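# Place the red bottle in the gift bag

## Task

Get the red bottle inside the gift bag while the bag stays upright, then finish with neither gripper touching the bottle, the packet or the bag.

## Robot and tools

Robot: two arms, left_arm and right_arm, each with a parallel two-finger gripper and a wrist camera. Scene frame: origin at table-top height, midway between the nominal bases; +x points out over the table, +z up, and left_arm sits on the +y side (arm names do not match image sides). Calibrated bases: left_arm at (-0.036, +0.242, 0) m, right_arm at (-0.041, -0.299, 0) m, both nearly unrotated. A camera stand is fixed to the floor behind the arms. Fingers extend along the gripper's +z axis and close along its y axis. end_effector_position is the point between the finger pads, just under 1 cm behind the tips.

Motion numbers. Every motion command uses rows of 14 numbers, each in [-1, 1]: dx, dy, dz, rx, ry, rz, opening for left_arm, then the same seven for right_arm. Both arms are always included. The six pose numbers are an offset, not a pose: they count from that arm's Hand target as it stood when the action or move began, along scene-frame axes, with 1.0 = 0.6 m or 180 degrees. rx, ry, rz form one rotation vector, turning about the Hand target's position. Sending the same offset again moves the arm further. All zeros re-requests the current Hand target. Opening is absolute, not an offset: +1 fully open (about 87 mm between pads), +0.5 about 69 mm, 0 about 43 mm, -0.5 about 18 mm, -1 closed. A 0 opening is a real command, so to keep a gripper unchanged, repeat its present value (see Tool commands).

execute_actions(actions, cameras): actions is a list of actions. Each action is a table of up to 15 rows, each row lasting 1/30 s. A shorter table repeats its last row until 15 steps pass. Every row counts from the start of that action, not from the row before. Images come only if actions is empty or cameras requests them.

move(target, speed, blend, opening_speed, blocking, cameras): drives each gripper in a straight line toward one 14-number row, or through a list of up to 15 rows. Every row in the list is an offset from the same starting Hand targets. speed is the path's top speed in m/s, 0.002 to 2.9, default 0.25. Rotation runs at up to twice that value in rad/s. speed may be one number or one per target. blend, in metres, rounds corners of a list; 0 (default) stops at each one. opening_speed sets how fast the opening changes per second on the -1..1 scale, at least 0.2. blocking=false returns after about 0.5 s while the move continues. A move lasts at least 0.5 s and at most 10 s. Paths do not avoid obstacles or the other arm. Fast moves overshoot, lag and hit harder. The result adds a move: line saying how it ended (done, off_target, moving, held, fault) and any limits (paced = pose clipped, held = steps withheld). Done means within 10 mm and 2 degrees; it says nothing about contact.

wait(seconds 0 to 10, cameras): lets the scene run with each arm holding its last command, or lets a running move continue. stop(cameras): brakes a running move. zoom_image(camera, region): a closer view of the latest image from cam_low, cam_left_wrist or cam_right_wrist. region is [x0, y0, x1, y1] in pixels, top-left origin, at most 504 wide and 504 high. finished_scene(scene): ends the scene and cannot be undone. scene is the current scene's number. Call nothing after it in the same reply.

Cameras: cam_low, cam_left_wrist, cam_right_wrist, each 672x504. cameras may list names, or ["all"], or []. An unknown name invalidates the call.

Results, per arm: end_effector_position (m) and end_effector_quat_wxyz in the scene frame. These can be off by a few cm, more at long reach. Hand target is the last commanded pose after clipping; the next offsets count from it. Tool commands shows current gripper commands. grip_measured is on the same scale as the opening you send. Joint positions list waist, shoulder, elbow, wrist pitch, wrist yaw, wrist roll, then the gripper on 0 (closed) to 1 (open). Joint velocities reading within noise means the arm is still. Joint torques include the arm's weight; positive is toward a larger joint angle, and numbers 1 to 3 wrap at ±28 N m. Joint ranges in rad: waist -2.618 to 3.054, shoulder 0.000 to 3.142, elbow 0.000 to 3.142 (straight at 2.901), wrist pitch -1.571 to 1.571, wrist yaw -1.571 to 1.571, wrist roll -2.094 to 2.094.

Behaviour to expect: each step, the commanded orientation is clipped to within 40 degrees of the measured one. Friction and weight often leave the gripper short, low or tilted. Small moves may fail or go sideways. Check the pose after each move, correct any tilt, and send the missing distance as a new offset. An arm blocked by something keeps pushing until commanded back past its gripper. To grip, command about 0.04 below the grip_measured reading at first contact for full force, or less for a lighter hold. Fast closing squeezes harder.

Avoid: dropping things or releasing a part while it moves; slamming or hitting hard; hard pushes; any contact or squeeze between the two arms or grippers; letting wrist-camera cables touch objects or fixtures (this counts as touching); knocking anything off the table; passing a gripper near its own base (go around it). Also avoid long holds with a stretched arm or pushing at unreachable poses. These heat motors: MOTOR HOT appears at 75 °C, and at 90 °C an OVER-TEMPERATURE FAULT folds that arm away for good. Loose objects may occasionally be nudged by outside pushes.

Each tool is called after "Emit:" as a command line: name --argument value for each argument, lists and objects as JSON in quotes; but a table of rows of numbers goes row by row, as --pt "numbers of a row", without its own name.

## Session

Emit:
execute_actions --actions '[]'

Scene clock: 0.00 s.
left_arm: end_effector_position=(+0.3510, +0.2512, +0.0501) grip_measured=+0.971 end_effector_quat_wxyz=(+0.592, -0.021, +0.805, +0.041) | right_arm: end_effector_position=(+0.3525, -0.2914, +0.0668) grip_measured=+1.000 end_effector_quat_wxyz=(+0.609, +0.051, +0.791, -0.018)
Joint positions: left_arm=[-0.012 1.6 0.352 0.945 -0.12 0.005 0.985] | right_arm=[0.058 1.567 0.371 0.932 0.175 0.082 1]
Joint velocities: within noise
Joint torques (N m): no reading
Heat: left arm: 30 °C; right arm: 31 °C.
Hand target: left_arm +0.3589, +0.2520, +0.0651; +0.610, -0.024, +0.791, +0.038 | right_arm +0.3587, -0.2872, +0.0801; +0.625, +0.049, +0.779, -0.010
Tool commands: left_gripper/opening=+1.0 right_gripper/opening=+1.0

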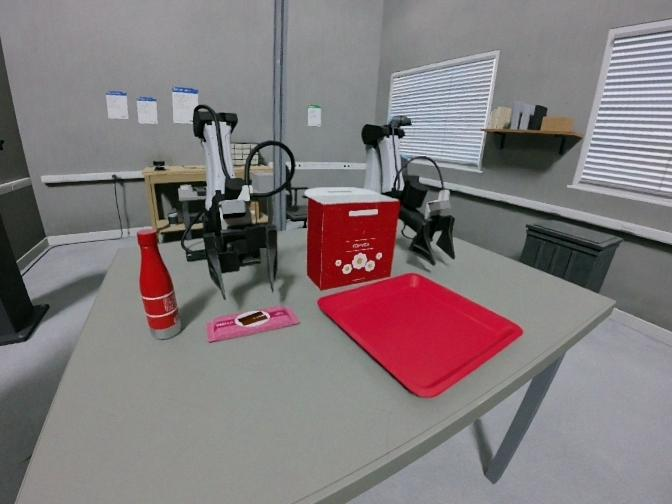

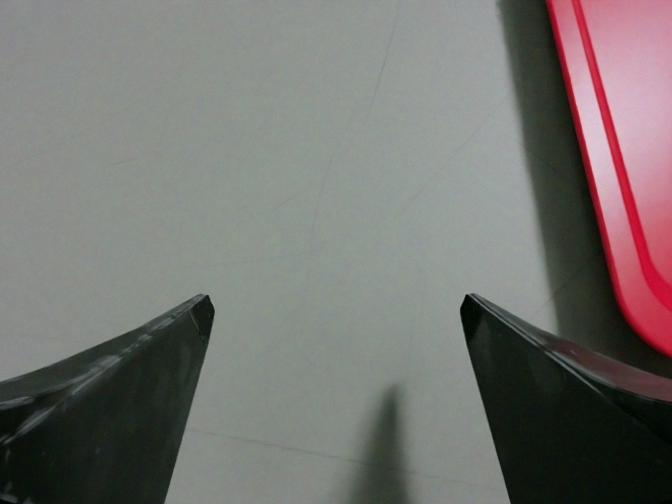

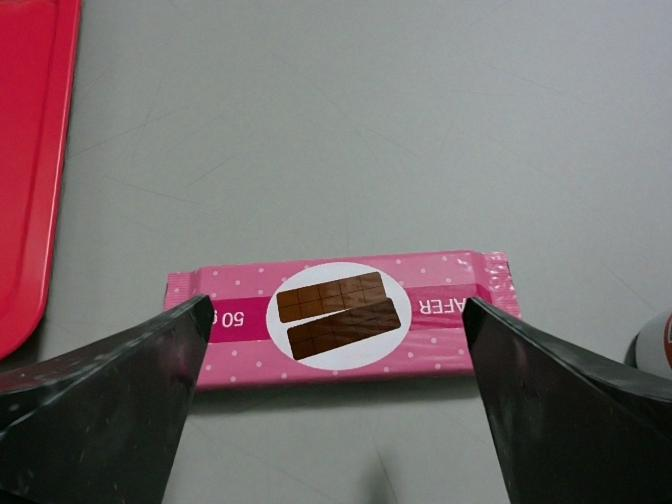

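Emit:
zoom_image --camera "cam_low" --region '[280, 160, 480, 310]'

Emit:
move --target '[0,0,0.3,0,0,0,1,-0.1,-0.19,0.48,0,0.40,0,1]' --speed 0.4 --cameras '["all"]'

Scaled by 2.520.

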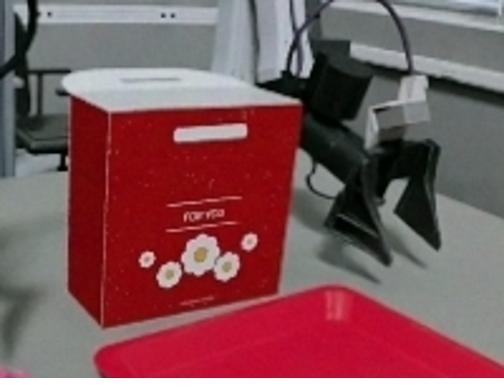

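Scene clock: 56.27 s.
left_arm: end_effector_position=(+0.3577, +0.2489, +0.2222) grip_measured=+0.971 end_effector_quat_wxyz=(+0.595, -0.018, +0.803, +0.036) | right_arm: end_effector_position=(+0.3112, -0.4021, +0.3540) grip_measured=+1.000 end_effector_quat_wxyz=(+0.332, +0.033, +0.938, -0.093)
Joint positions: left_arm=[-0.012 1.169 0.841 0.032 -0.108 0.005 0.985] | right_arm=[-0.275 1.815 2.496 -1.547 0.04 -0.19 1]
Joint torques (N m): left_arm=[-0.06 -5.16 11.84 1.67 -0.03 -0.12] | right_arm=[0.35 -7.92 6.12 1.15 0.2 -0.18]
Heat: left arm: 33 °C; right arm: 36 °C.
Hand target: left_arm +0.3589, +0.2520, +0.2451; +0.610, -0.024, +0.791, +0.038 | right_arm +0.2987, -0.4012, +0.3681; +0.047, +0.034, +0.998, -0.037
Off the commanded pose: left_arm 0.023 m, 2 deg | right_arm 0.019 m, 34 deg.
joint sent to its limit (right arm) — joint 4 (wrist pitch), lower limit. The joint targets are off in position and orientation.
move: off_target (left_arm, right_arm)

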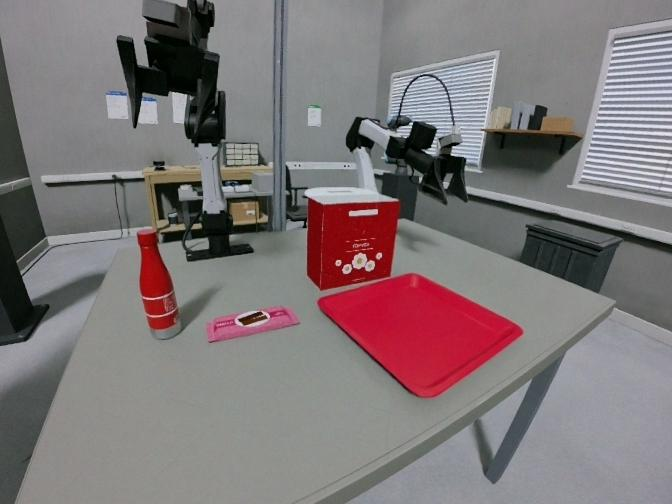

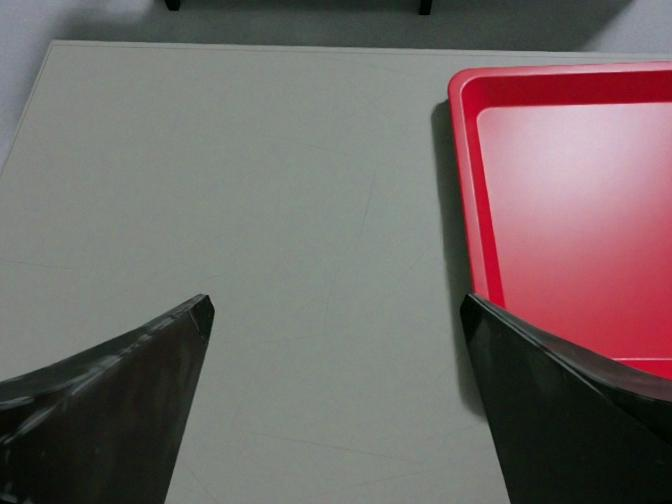

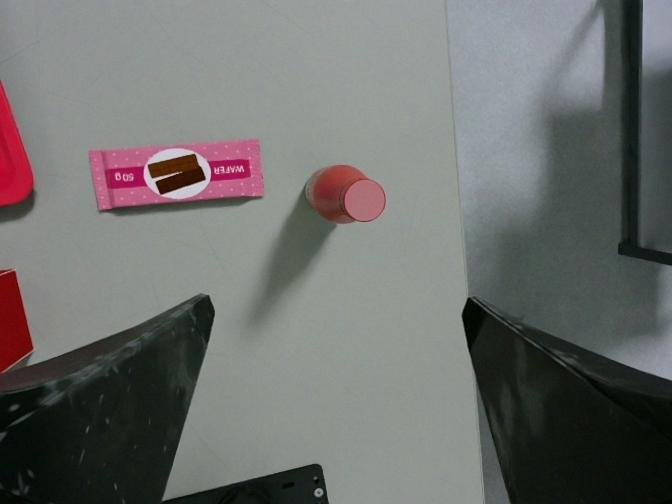

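Emit:
move --target '[0,0,0,0,0,0,1,-0.12,-0.031,-0.263,-0.0535,-0.299,-0.0914,1]' --speed 0.4 --cameras '["all"]'

Scene clock: 126.30 s.
left_arm: end_effector_position=(+0.3575, +0.2489, +0.2218) grip_measured=+0.971 end_effector_quat_wxyz=(+0.594, -0.018, +0.803, +0.036) | right_arm: end_effector_position=(+0.2136, -0.4211, +0.2006) grip_measured=+1.000 end_effector_quat_wxyz=(+0.459, +0.181, +0.862, -0.116)
Joint positions: left_arm=[-0.012 1.169 0.841 0.031 -0.108 0.005 0.985] | right_arm=[-0.462 0.878 0.863 -0.57 0.019 -0.029 1]
Joint torques (N m): left_arm=[-0.08 -5.16 11.82 1.68 -0.02 -0.12] | right_arm=[-0.24 -0.13 5.89 2.23 -0.31 0.22]
Heat: left arm: 41 °C; right arm: 40 °C.
Hand target: left_arm +0.3589, +0.2520, +0.2451; +0.610, -0.024, +0.791, +0.038 | right_arm +0.2267, -0.4198, +0.2103; +0.489, +0.180, +0.847, -0.104
Off the commanded pose: left_arm 0.023 m, 2 deg | right_arm 0.016 m, 4 deg.
move: off_target (left_arm, right_arm)

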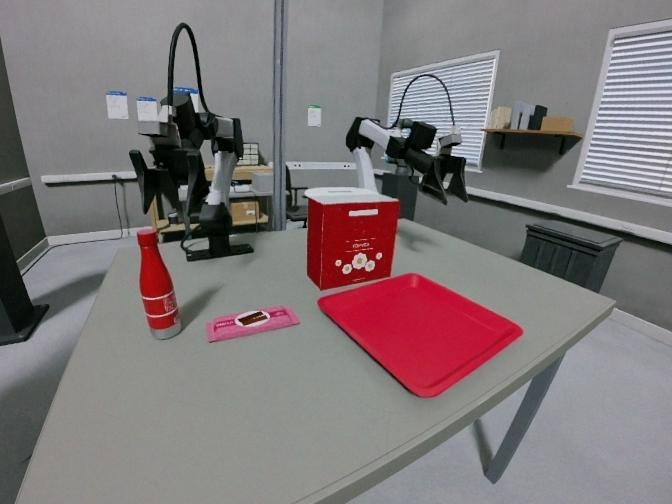

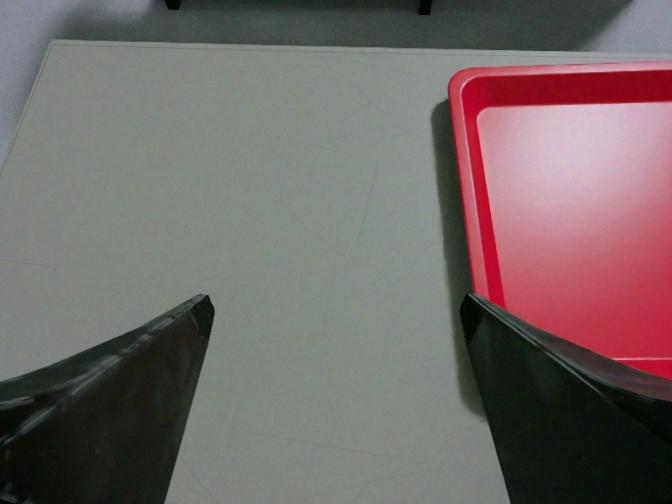

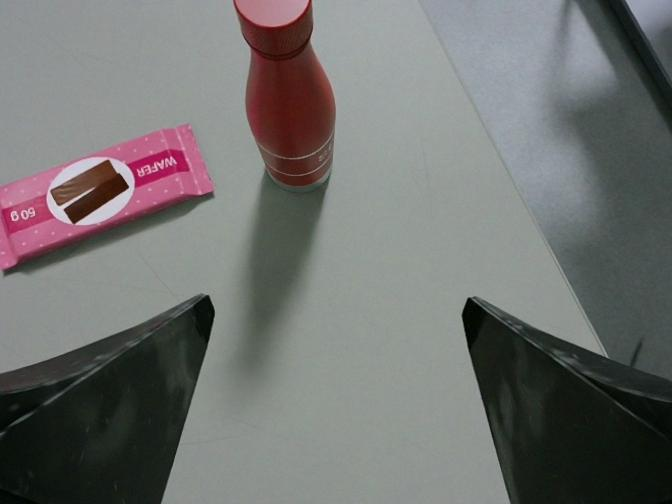

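Emit:
move --target '[0,0,0,0,0,0,1,0.21,-0.060,-0.084,0,0,0.008,1]' --speed 0.15 --cameras '["cam_low","cam_right_wrist"]'

Scene clock: 158.87 s.
left_arm: end_effector_position=(+0.3575, +0.2489, +0.2218) grip_measured=+0.971 end_effector_quat_wxyz=(+0.594, -0.018, +0.803, +0.036) | right_arm: end_effector_position=(+0.3283, -0.4530, +0.1324) grip_measured=+1.000 end_effector_quat_wxyz=(+0.443, +0.169, +0.875, -0.098)
Joint positions: left_arm=[-0.012 1.169 0.841 0.031 -0.108 0.005 0.985] | right_arm=[-0.416 1.412 0.926 -0.144 0.019 -0.013 1]
Joint torques (N m): left_arm=[-0.06 -5.19 11.84 1.68 -0.03 -0.12] | right_arm=[0.58 -4.16 10.13 2.22 -0.02 0.22]
Heat: left arm: 43 °C; right arm: 43 °C.
Hand target: left_arm +0.3589, +0.2520, +0.2451; +0.610, -0.024, +0.791, +0.038 | right_arm +0.3527, -0.4558, +0.1599; +0.490, +0.169, +0.849, -0.098
Off the commanded pose: left_arm 0.023 m, 2 deg | right_arm 0.037 m, 6 deg.
move: off_target (left_arm, right_arm)
Images, in order (width x height): cam_low 672x504, cam_right_wrist 672x504.

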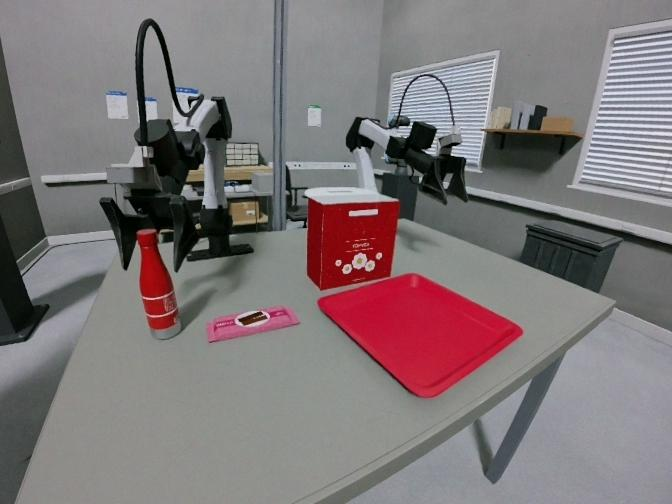

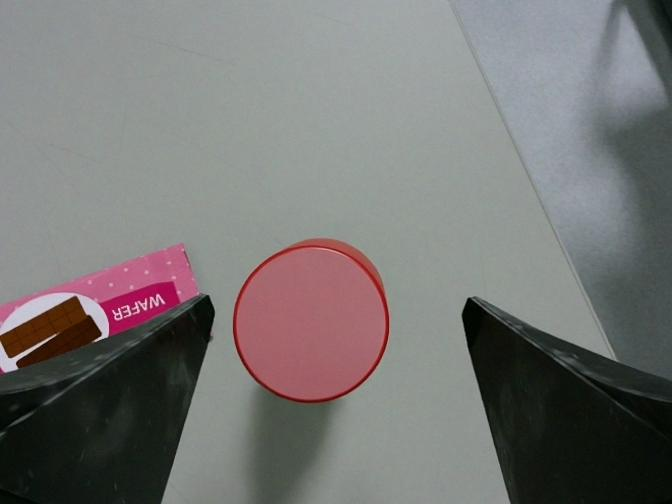

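Emit:
move --pt "0 0 0 0 0 0 1 0.003 0.010 0.038 0 0 0 1" --pt "0 0 0 0 0 0 1 0.003 0.010 0.038 0 0 0 -0.35" --speed 0.15 --opening_speed 1 --cameras '["cam_low","cam_right_wrist"]'

Scene clock: 173.07 s.
left_arm: end_effector_position=(+0.3575, +0.2489, +0.2218) grip_measured=+0.971 end_effector_quat_wxyz=(+0.594, -0.018, +0.803, +0.036) | right_arm: end_effector_position=(+0.3483, -0.4521, +0.1674) grip_measured=-0.277 end_effector_quat_wxyz=(+0.479, +0.163, +0.857, -0.100)
Joint positions: left_arm=[-0.012 1.169 0.841 0.031 -0.108 0.005 0.985] | right_arm=[-0.395 1.412 1.008 -0.144 0.025 -0.003 0.362]
Joint torques (N m): left_arm=[-0.08 -5.16 11.84 1.68 -0.03 -0.12] | right_arm=[0.61 -4.93 10.06 1.5 0.14 0.22]
Heat: left arm: 44 °C; right arm: 43 °C.
Hand target: left_arm +0.3589, +0.2520, +0.2451; +0.610, -0.024, +0.791, +0.038 | right_arm +0.3545, -0.4498, +0.1827; +0.490, +0.169, +0.849, -0.098
Off the commanded pose: left_arm 0.023 m, 2 deg | right_arm 0.017 m, 2 deg.
move: off_target (left_arm, right_arm); target 2's new opening was sent with right_arm's hand 0.017 m and 2 deg from that target
Images, in order (width x height): cam_low 672x504, cam_right_wrist 672x504.

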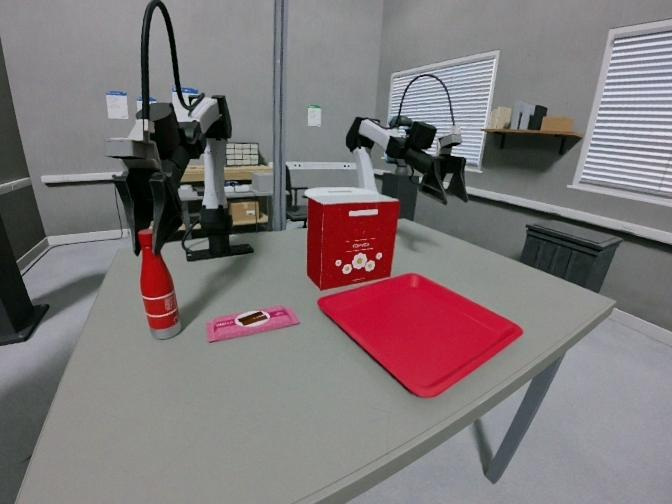

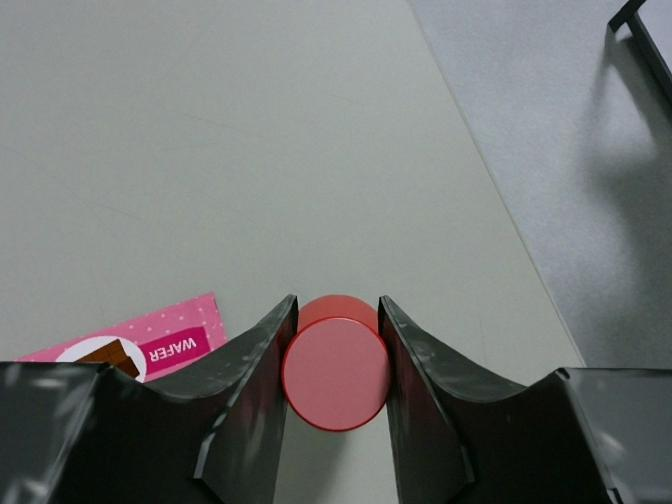

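Emit:
move --pt "0 0 0 0 0 0 1 0 0 0.1 0 0 0 -0.35" --pt "0 0 0 0 0 0 1 -0.07 0.05 0.45 0 0 0.0 -0.35" --speed 0.25 --blend 0.03 --cameras '["cam_low","cam_right_wrist"]'

Scene clock: 200.10 s.
left_arm: end_effector_position=(+0.3575, +0.2489, +0.2218) grip_measured=+0.971 end_effector_quat_wxyz=(+0.594, -0.018, +0.803, +0.036) | right_arm: end_effector_position=(+0.3170, -0.4222, +0.4335) grip_measured=-0.277 end_effector_quat_wxyz=(+0.476, +0.159, +0.860, -0.093)
Joint positions: left_arm=[-0.012 1.169 0.841 0.031 -0.108 0.005 0.985] | right_arm=[-0.338 1.871 2.831 -1.52 0.058 0.026 0.362]
Joint torques (N m): left_arm=[-0.08 -5.15 11.81 1.69 -0.03 -0.12] | right_arm=[0.57 -6.38 5.96 1.79 0.21 0.2]
Heat: left arm: 45 °C; right arm: 40 °C.
Hand target: left_arm +0.3589, +0.2520, +0.2451; +0.610, -0.024, +0.791, +0.038 | right_arm +0.3125, -0.4198, +0.4527; +0.490, +0.169, +0.849, -0.098
Off the commanded pose: left_arm 0.023 m, 2 deg | right_arm 0.020 m, 2 deg.
elbow stopped short (right arm): the move would have taken joint 3 (elbow) straighter than the controller allows.
move: off_target (left_arm, right_arm)
Images, in order (width x height): cam_low 672x504, cam_right_wrist 672x504.

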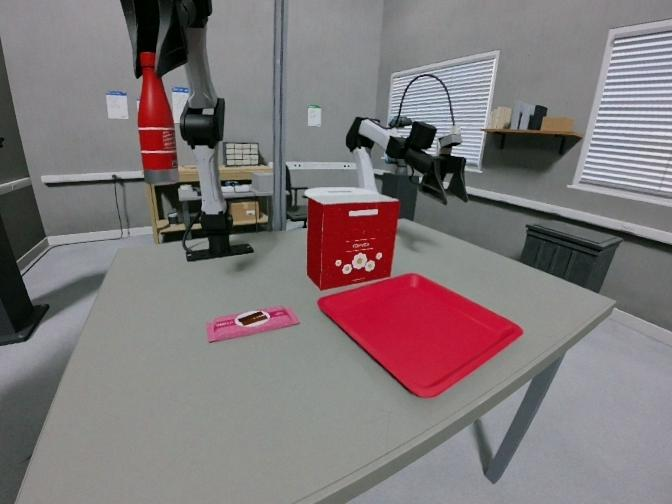

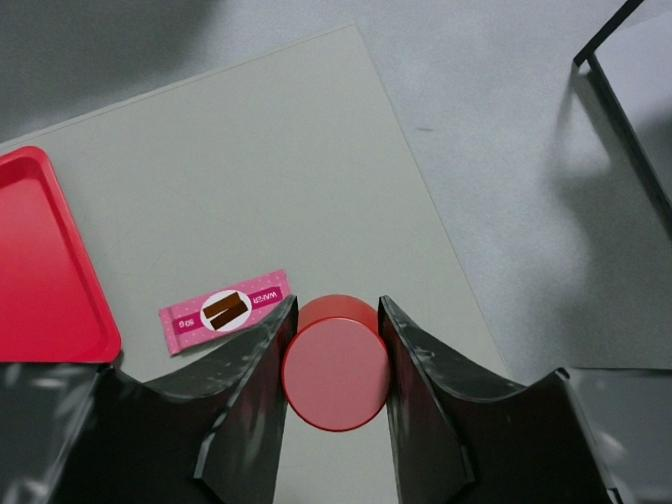

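Emit:
move --target '[0,0,0,0,0,0,1,-0.01,0.36,0,0,0,0.208,-0.35]' --speed 0.35 --cameras '["cam_low","cam_right_wrist"]'

Scene clock: 212.07 s.
left_arm: end_effector_position=(+0.3575, +0.2489, +0.2218) grip_measured=+0.971 end_effector_quat_wxyz=(+0.594, -0.018, +0.803, +0.036) | right_arm: end_effector_position=(+0.3112, -0.2081, +0.4357) grip_measured=-0.277 end_effector_quat_wxyz=(+0.477, -0.101, +0.871, +0.056)
Joint positions: left_arm=[-0.012 1.169 0.841 0.031 -0.108 0.005 0.985] | right_arm=[0.233 1.843 2.83 -1.556 0.026 0.017 0.362]
Joint torques (N m): left_arm=[-0.06 -5.18 11.84 1.68 -0.03 -0.12] | right_arm=[0.32 -5.53 5.82 1.79 -0.23 -0.17]
Heat: left arm: 45 °C; right arm: 40 °C.
Hand target: left_arm +0.3589, +0.2520, +0.2451; +0.610, -0.024, +0.791, +0.038 | right_arm +0.3065, -0.2038, +0.4527; +0.496, -0.112, +0.859, +0.065
Off the commanded pose: left_arm 0.023 m, 2 deg | right_arm 0.018 m, 3 deg.
elbow stopped short (right arm): the move would have taken joint 3 (elbow) straighter than the controller allows.
move: off_target (left_arm, right_arm)
Images, in order (width x height): cam_low 672x504, cam_right_wrist 672x504.

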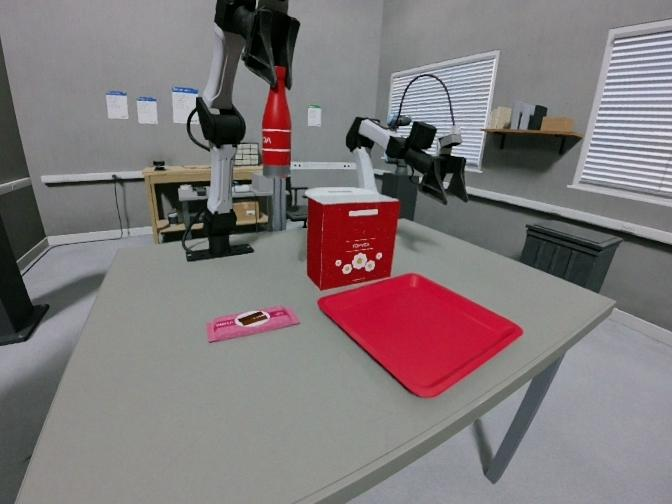

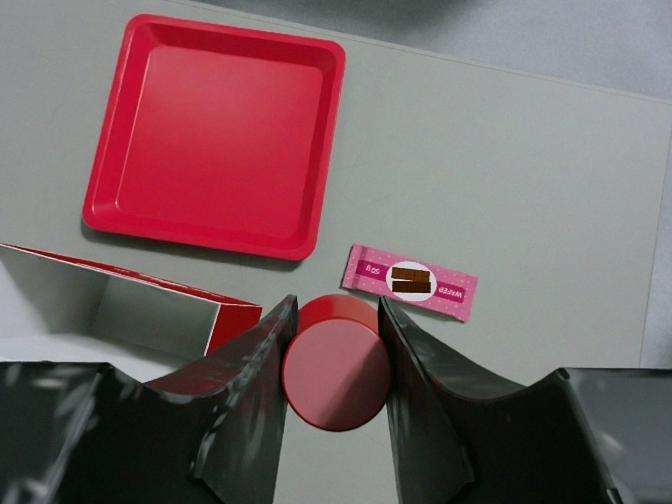

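Emit:
move --target '[0,0,0,0,0,0,1,-0.094,0.33,0,0,0,0.167,-0.35]' --speed 0.3 --cameras '["cam_low","cam_right_wrist"]'

Scene clock: 252.20 s.
left_arm: end_effector_position=(+0.3575, +0.2489, +0.2218) grip_measured=+0.971 end_effector_quat_wxyz=(+0.594, -0.018, +0.803, +0.036) | right_arm: end_effector_position=(+0.2422, -0.0211, +0.4135) grip_measured=-0.277 end_effector_quat_wxyz=(+0.429, -0.328, +0.824, +0.170)
Joint positions: left_arm=[-0.012 1.169 0.841 0.031 -0.108 0.005 0.985] | right_arm=[0.754 1.926 2.83 -1.515 0.023 0.016 0.362]
Joint torques (N m): left_arm=[-0.06 -5.16 11.81 1.69 -0.03 -0.12] | right_arm=[0.17 -6.93 6.24 2.64 -0.21 -0.18]
Heat: left arm: 47 °C; right arm: 44 °C.
Hand target: left_arm +0.3589, +0.2520, +0.2451; +0.610, -0.024, +0.791, +0.038 | right_arm +0.2501, -0.0058, +0.4527; +0.462, -0.331, +0.800, +0.191
Off the commanded pose: left_arm 0.023 m, 2 deg | right_arm 0.043 m, 5 deg.
elbow stopped short (right arm): the move would have taken joint 3 (elbow) straighter than the controller allows.
move: off_target (left_arm, right_arm)
Images, in order (width x height): cam_low 672x504, cam_right_wrist 672x504.

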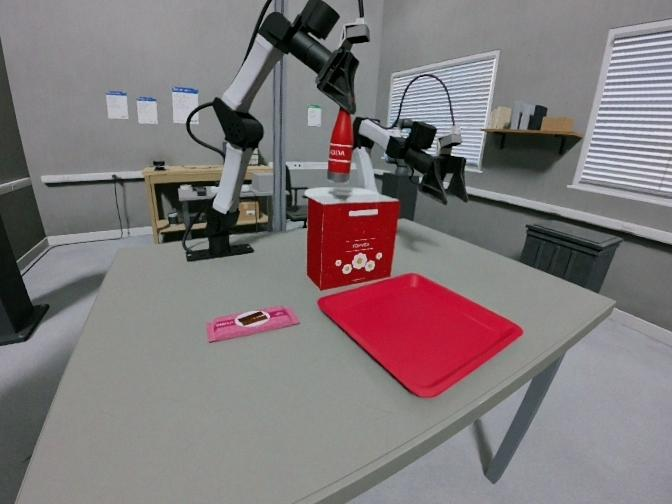

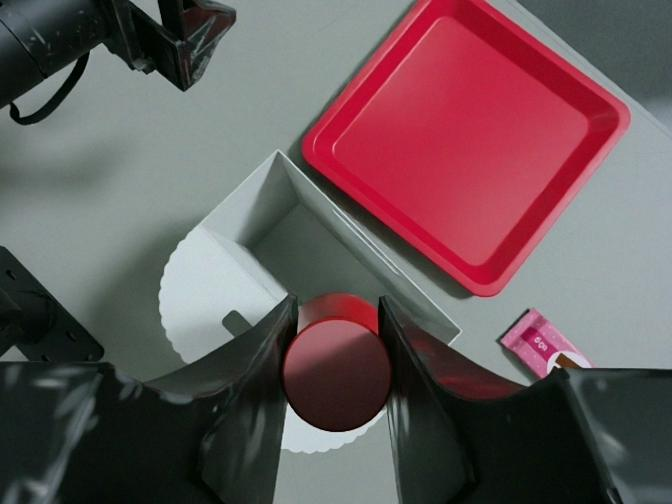

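Emit:
move --pt "0 0 0 0 0 0 1 0.03 -0.015 -0.045 0 0 0.08 -0.35" --speed 0.15 --cameras '["cam_right_wrist"]'

Scene clock: 285.60 s.
left_arm: end_effector_position=(+0.3575, +0.2489, +0.2218) grip_measured=+0.971 end_effector_quat_wxyz=(+0.594, -0.018, +0.803, +0.036) | right_arm: end_effector_position=(+0.2656, -0.0245, +0.3961) grip_measured=-0.277 end_effector_quat_wxyz=(+0.392, -0.415, +0.788, +0.228)
Joint positions: left_arm=[-0.012 1.169 0.841 0.031 -0.108 0.005 0.985] | right_arm=[0.586 1.983 2.83 -1.515 -0.317 -0.199 0.362]
Joint torques (N m): left_arm=[-0.06 -5.16 11.82 1.69 -0.03 -0.13] | right_arm=[-0.54 -7.46 6.49 2.2 -0.58 -0.18]
Heat: left arm: 48 °C; right arm: 52 °C.
Hand target: left_arm +0.3589, +0.2520, +0.2451; +0.610, -0.024, +0.791, +0.038 | right_arm +0.2681, -0.0148, +0.4257; +0.434, -0.429, +0.753, +0.247
Off the commanded pose: left_arm 0.023 m, 2 deg | right_arm 0.031 m, 7 deg.
elbow stopped short (right arm): the move would have taken joint 3 (elbow) straighter than the controller allows.
move: off_target (left_arm, right_arm)
Images, in order (width x height): cam_right_wrist 672x504.

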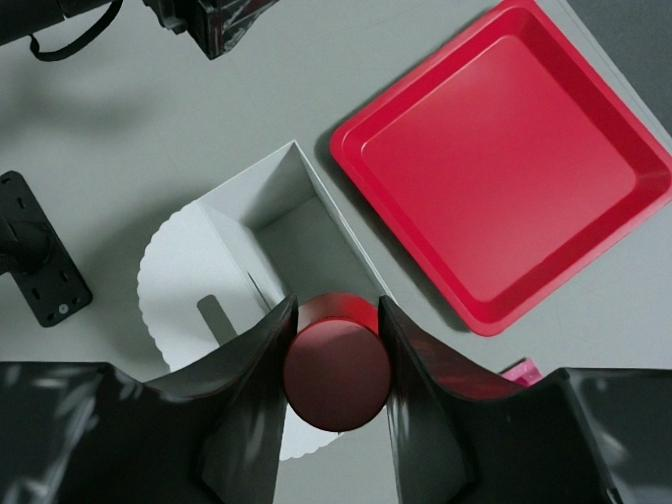

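Emit:
move --pt "0 0 0 0 0 0 1 -0.005 0.008 -0.12 0 0 0 -0.35" --pt "0 0 0 0 0 0 1 -0.015 0.015 -0.19 0 0 0.15 -0.35" --speed 0.15 --blend 0.02 --cameras '["cam_low","cam_right_wrist"]'

Scene clock: 307.17 s.
left_arm: end_effector_position=(+0.3575, +0.2489, +0.2218) grip_measured=+0.971 end_effector_quat_wxyz=(+0.594, -0.018, +0.803, +0.036) | right_arm: end_effector_position=(+0.2643, -0.0136, +0.2853) grip_measured=-0.277 end_effector_quat_wxyz=(+0.336, -0.579, +0.670, +0.321)
Joint positions: left_arm=[-0.012 1.169 0.841 0.031 -0.108 0.005 0.985] | right_arm=[0.478 1.725 1.9 -1.056 -0.744 -0.638 0.362]
Joint torques (N m): left_arm=[-0.08 -5.14 11.84 1.69 -0.02 -0.13] | right_arm=[-0.57 -7.54 9.35 1.32 -1.14 -0.23]
Heat: left arm: 48 °C; right arm: 50 °C.
Hand target: left_arm +0.3589, +0.2520, +0.2451; +0.610, -0.024, +0.791, +0.038 | right_arm +0.2591, -0.0058, +0.3117; +0.365, -0.593, +0.632, +0.342
Off the commanded pose: left_arm 0.023 m, 2 deg | right_arm 0.028 m, 6 deg.
move: off_target (left_arm, right_arm)
Images, in order (width x height): cam_low 672x504, cam_right_wrist 672x504.

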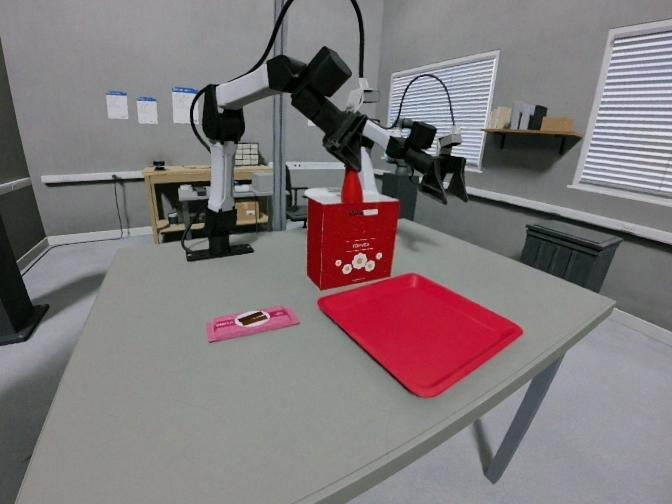

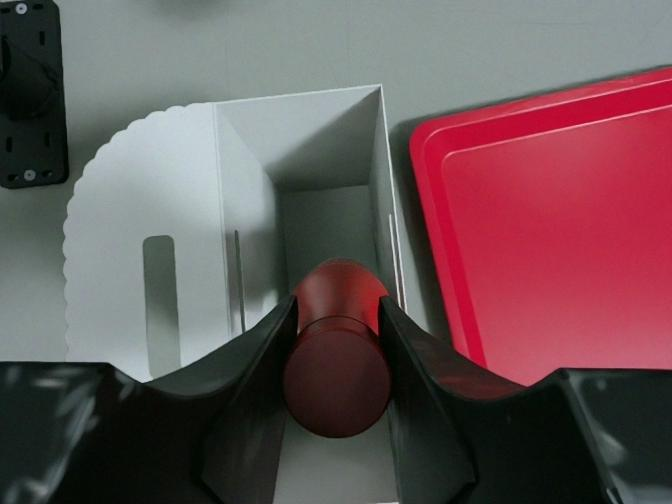

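Emit:
move --target '[0,0,0,0,0,0,1,-0.010,0.005,-0.142,0,0,0.02,-0.35]' --speed 0.1 --cameras '["cam_low","cam_right_wrist"]'

Scene clock: 327.93 s.
left_arm: end_effector_position=(+0.3575, +0.2489, +0.2218) grip_measured=+0.971 end_effector_quat_wxyz=(+0.594, -0.018, +0.803, +0.036) | right_arm: end_effector_position=(+0.2514, -0.0174, +0.1915) grip_measured=-0.277 end_effector_quat_wxyz=(+0.293, -0.601, +0.664, +0.335)
Joint positions: left_arm=[-0.012 1.169 0.841 0.031 -0.108 0.005 0.985] | right_arm=[0.478 1.691 1.521 -0.845 -0.779 -0.73 0.362]
Joint torques (N m): left_arm=[-0.06 -5.18 11.79 1.69 -0.02 -0.12] | right_arm=[-0.25 -11.07 6.31 1.82 -1.25 -0.14]
Heat: left arm: 49 °C; right arm: 45 °C.
Hand target: left_arm +0.3589, +0.2520, +0.2451; +0.610, -0.024, +0.791, +0.038 | right_arm +0.2531, -0.0028, +0.2265; +0.354, -0.612, +0.613, +0.353
Off the commanded pose: left_arm 0.023 m, 2 deg | right_arm 0.038 m, 9 deg.
move: off_target (left_arm, right_arm)
Images, in order (width x height): cam_low 672x504, cam_right_wrist 672x504.

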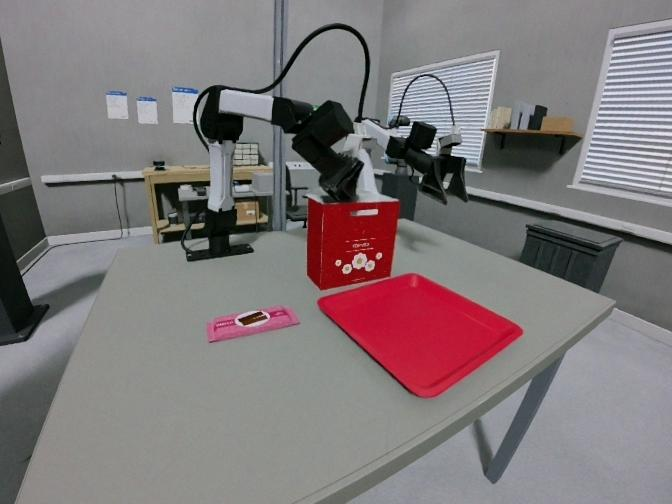

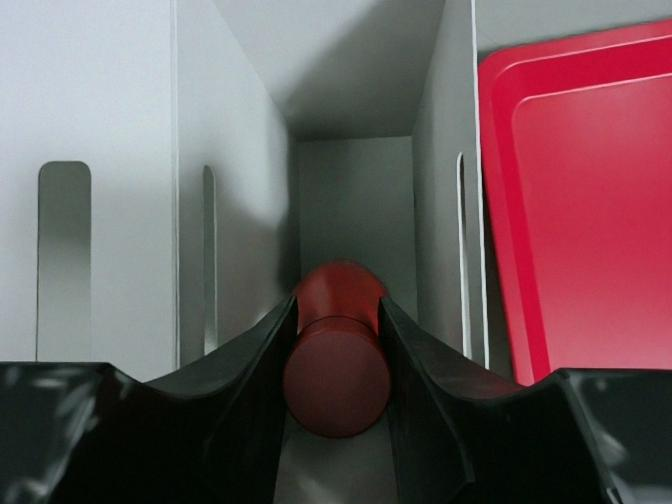

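Emit:
move --target '[0,0,0,0,0,0,1,0,-0.003,-0.025,0,0,0,-0.35]' --speed 0.06 --cameras '["cam_low","cam_right_wrist"]'

Scene clock: 341.40 s.
left_arm: end_effector_position=(+0.3575, +0.2489, +0.2218) grip_measured=+0.971 end_effector_quat_wxyz=(+0.594, -0.018, +0.803, +0.036) | right_arm: end_effector_position=(+0.2493, -0.0183, +0.1747) grip_measured=-0.277 end_effector_quat_wxyz=(+0.289, -0.600, +0.666, +0.337)
Joint positions: left_arm=[-0.012 1.169 0.841 0.031 -0.108 0.005 0.985] | right_arm=[0.478 1.688 1.454 -0.79 -0.781 -0.728 0.362]
Joint torques (N m): left_arm=[-0.08 -5.16 11.84 1.68 -0.03 -0.13] | right_arm=[-0.66 -11.48 6.35 1.8 -1.27 -0.15]
Heat: left arm: 49 °C; right arm: 46 °C.
Hand target: left_arm +0.3589, +0.2520, +0.2451; +0.610, -0.024, +0.791, +0.038 | right_arm +0.2531, -0.0046, +0.2115; +0.354, -0.612, +0.613, +0.353
Off the commanded pose: left_arm 0.023 m, 2 deg | right_arm 0.039 m, 10 deg.
move: off_target (left_arm, right_arm)
Images, in order (width x height): cam_low 672x504, cam_right_wrist 672x504.

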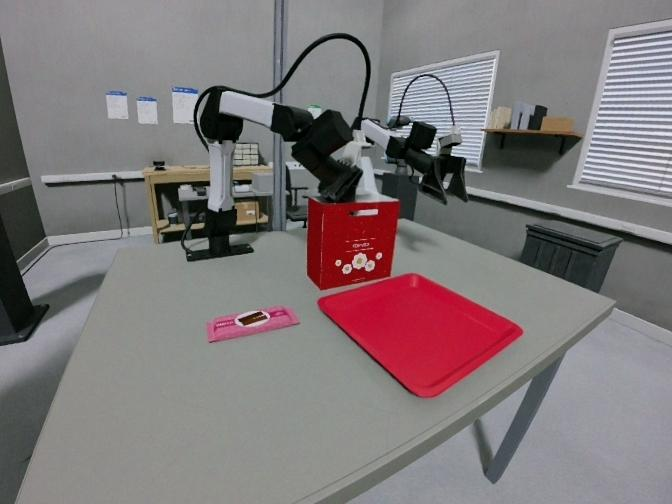

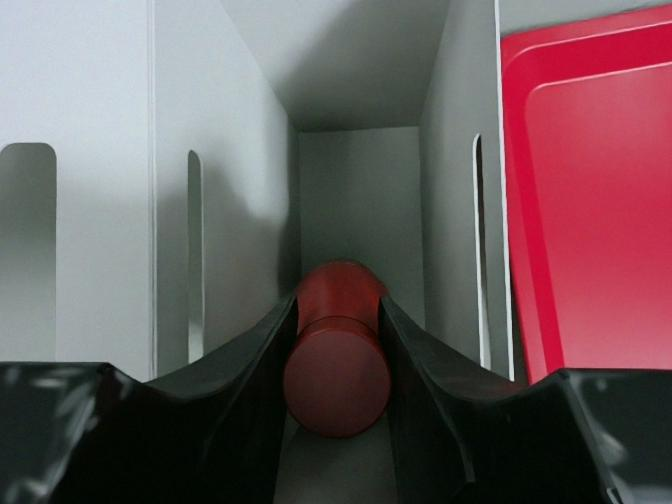

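Emit:
move --pt "0 0 0 0 0 0 1 0 0 -0.013 0 0 0 -0.35" --pt "0 0 0 0 0 0 1 0 0 -0.013 0 0 0 0.1" --speed 0.06 --opening_speed 0.5 --cameras '["cam_low","cam_right_wrist"]'

Scene clock: 350.37 s.
left_arm: end_effector_position=(+0.3575, +0.2489, +0.2218) grip_measured=+0.971 end_effector_quat_wxyz=(+0.594, -0.018, +0.803, +0.036) | right_arm: end_effector_position=(+0.2407, -0.0055, +0.1874) grip_measured=+0.097 end_effector_quat_wxyz=(-0.311, +0.605, -0.635, -0.366)
Joint positions: left_arm=[-0.012 1.169 0.841 0.031 -0.108 0.005 0.985] | right_arm=[0.491 1.659 1.422 -0.722 -0.854 -0.716 0.548]
Joint torques (N m): left_arm=[-0.06 -5.18 11.79 1.69 -0.03 -0.12] | right_arm=[-0.62 -8.66 6.13 1.65 -0.44 -0.17]
Heat: left arm: 49 °C; right arm: 46 °C.
Hand target: left_arm +0.3589, +0.2520, +0.2451; +0.610, -0.024, +0.791, +0.038 | right_arm +0.2531, -0.0046, +0.2037; -0.354, +0.612, -0.613, -0.353
Off the commanded pose: left_arm 0.023 m, 2 deg | right_arm 0.020 m, 6 deg.
move: off_target (left_arm, right_arm); target 2's new opening was sent with right_arm's hand 0.037 m and 9 deg from that target
Images, in order (width x height): cam_low 672x504, cam_right_wrist 672x504.

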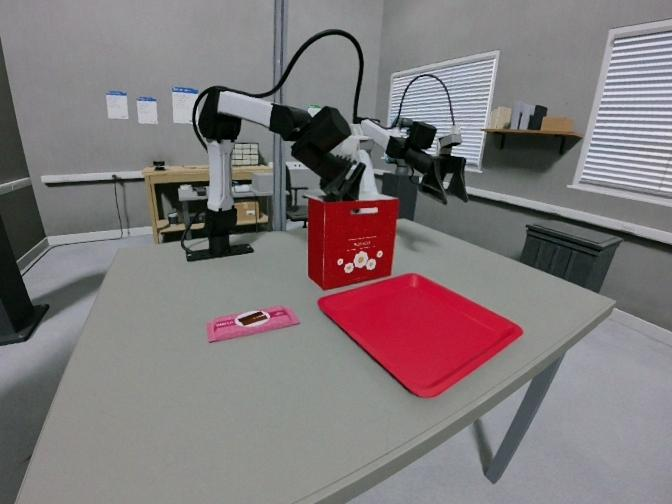

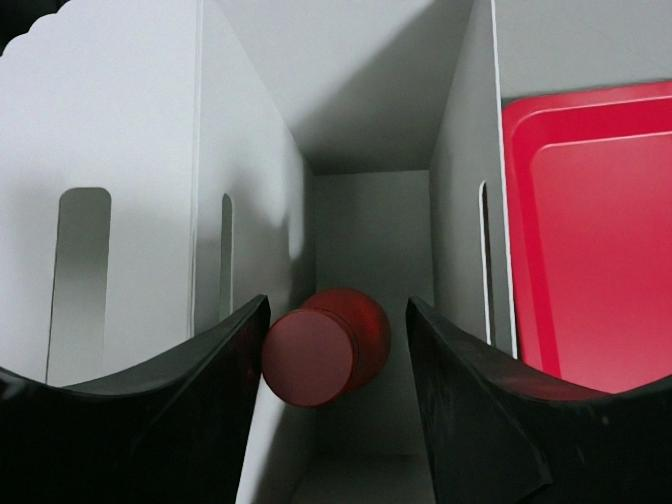

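Emit:
move --pt "0 0 0 0 0 0 1 -0.012 -0.01 0.02 0 0 0 0.1" --pt "0 0 0 0 0 0 1 -0.012 -0.03 0.18 0 0 0 0.1" --pt "0 0 0 0 0 0 1 0.03 -0.32 0.2 0 0 -0.2 0.1" --speed '[0.06,0.12,0.3]' --blend '[0.005,0.03,0]' --cameras '["cam_low","cam_right_wrist"]'

Scene clock: 361.97 s.
left_arm: end_effector_position=(+0.3575, +0.2489, +0.2218) grip_measured=+0.971 end_effector_quat_wxyz=(+0.594, -0.018, +0.803, +0.036) | right_arm: end_effector_position=(+0.2766, -0.1946, +0.3216) grip_measured=+0.100 end_effector_quat_wxyz=(+0.445, -0.398, +0.768, +0.233)
Joint positions: left_arm=[-0.012 1.169 0.841 0.031 -0.108 0.005 0.985] | right_arm=[-0.046 1.384 1.661 -1.072 -0.804 -0.629 0.55]
Joint velocities: left_arm=[within noise] | right_arm=[-0.007 -0.012 0.007 0.007 -0.168 0.037 0.004]
Joint torques (N m): left_arm=[-0.06 -5.16 11.82 1.69 -0.03 -0.12] | right_arm=[-0.5 -5.16 4.88 1.23 -0.11 0.17]
Heat: left arm: 50 °C; right arm: 46 °C.
Hand target: left_arm +0.3589, +0.2520, +0.2451; +0.610, -0.024, +0.791, +0.038 | right_arm +0.2711, -0.1966, +0.3237; +0.445, -0.393, +0.772, +0.227
Off the commanded pose: left_arm 0.023 m, 2 deg | right_arm 0.006 m, 1 deg.
move: off_target (left_arm)
Images, in order (width x height): cam_low 672x504, cam_right_wrist 672x504.

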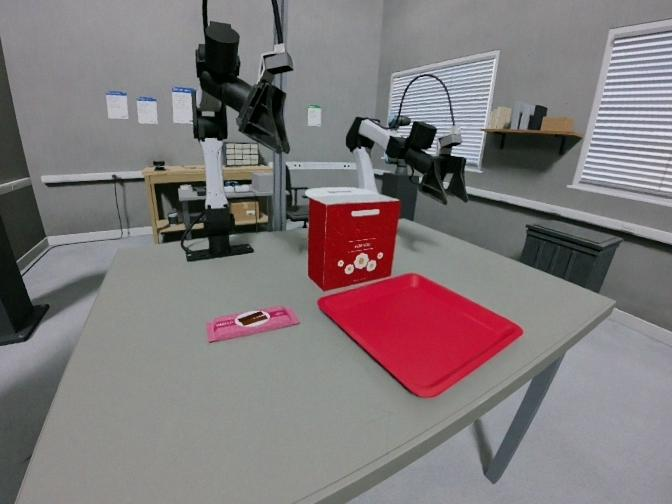

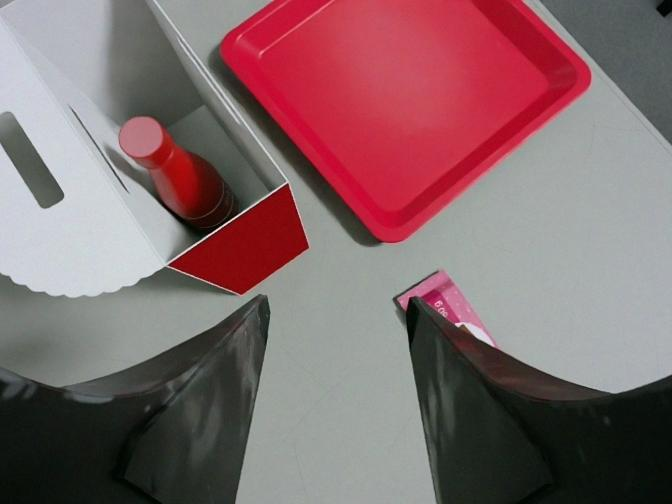

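Bottle is in the bag and the bag stands.

Emit:
finished_scene --scene 2

The scene is finished: the task was done.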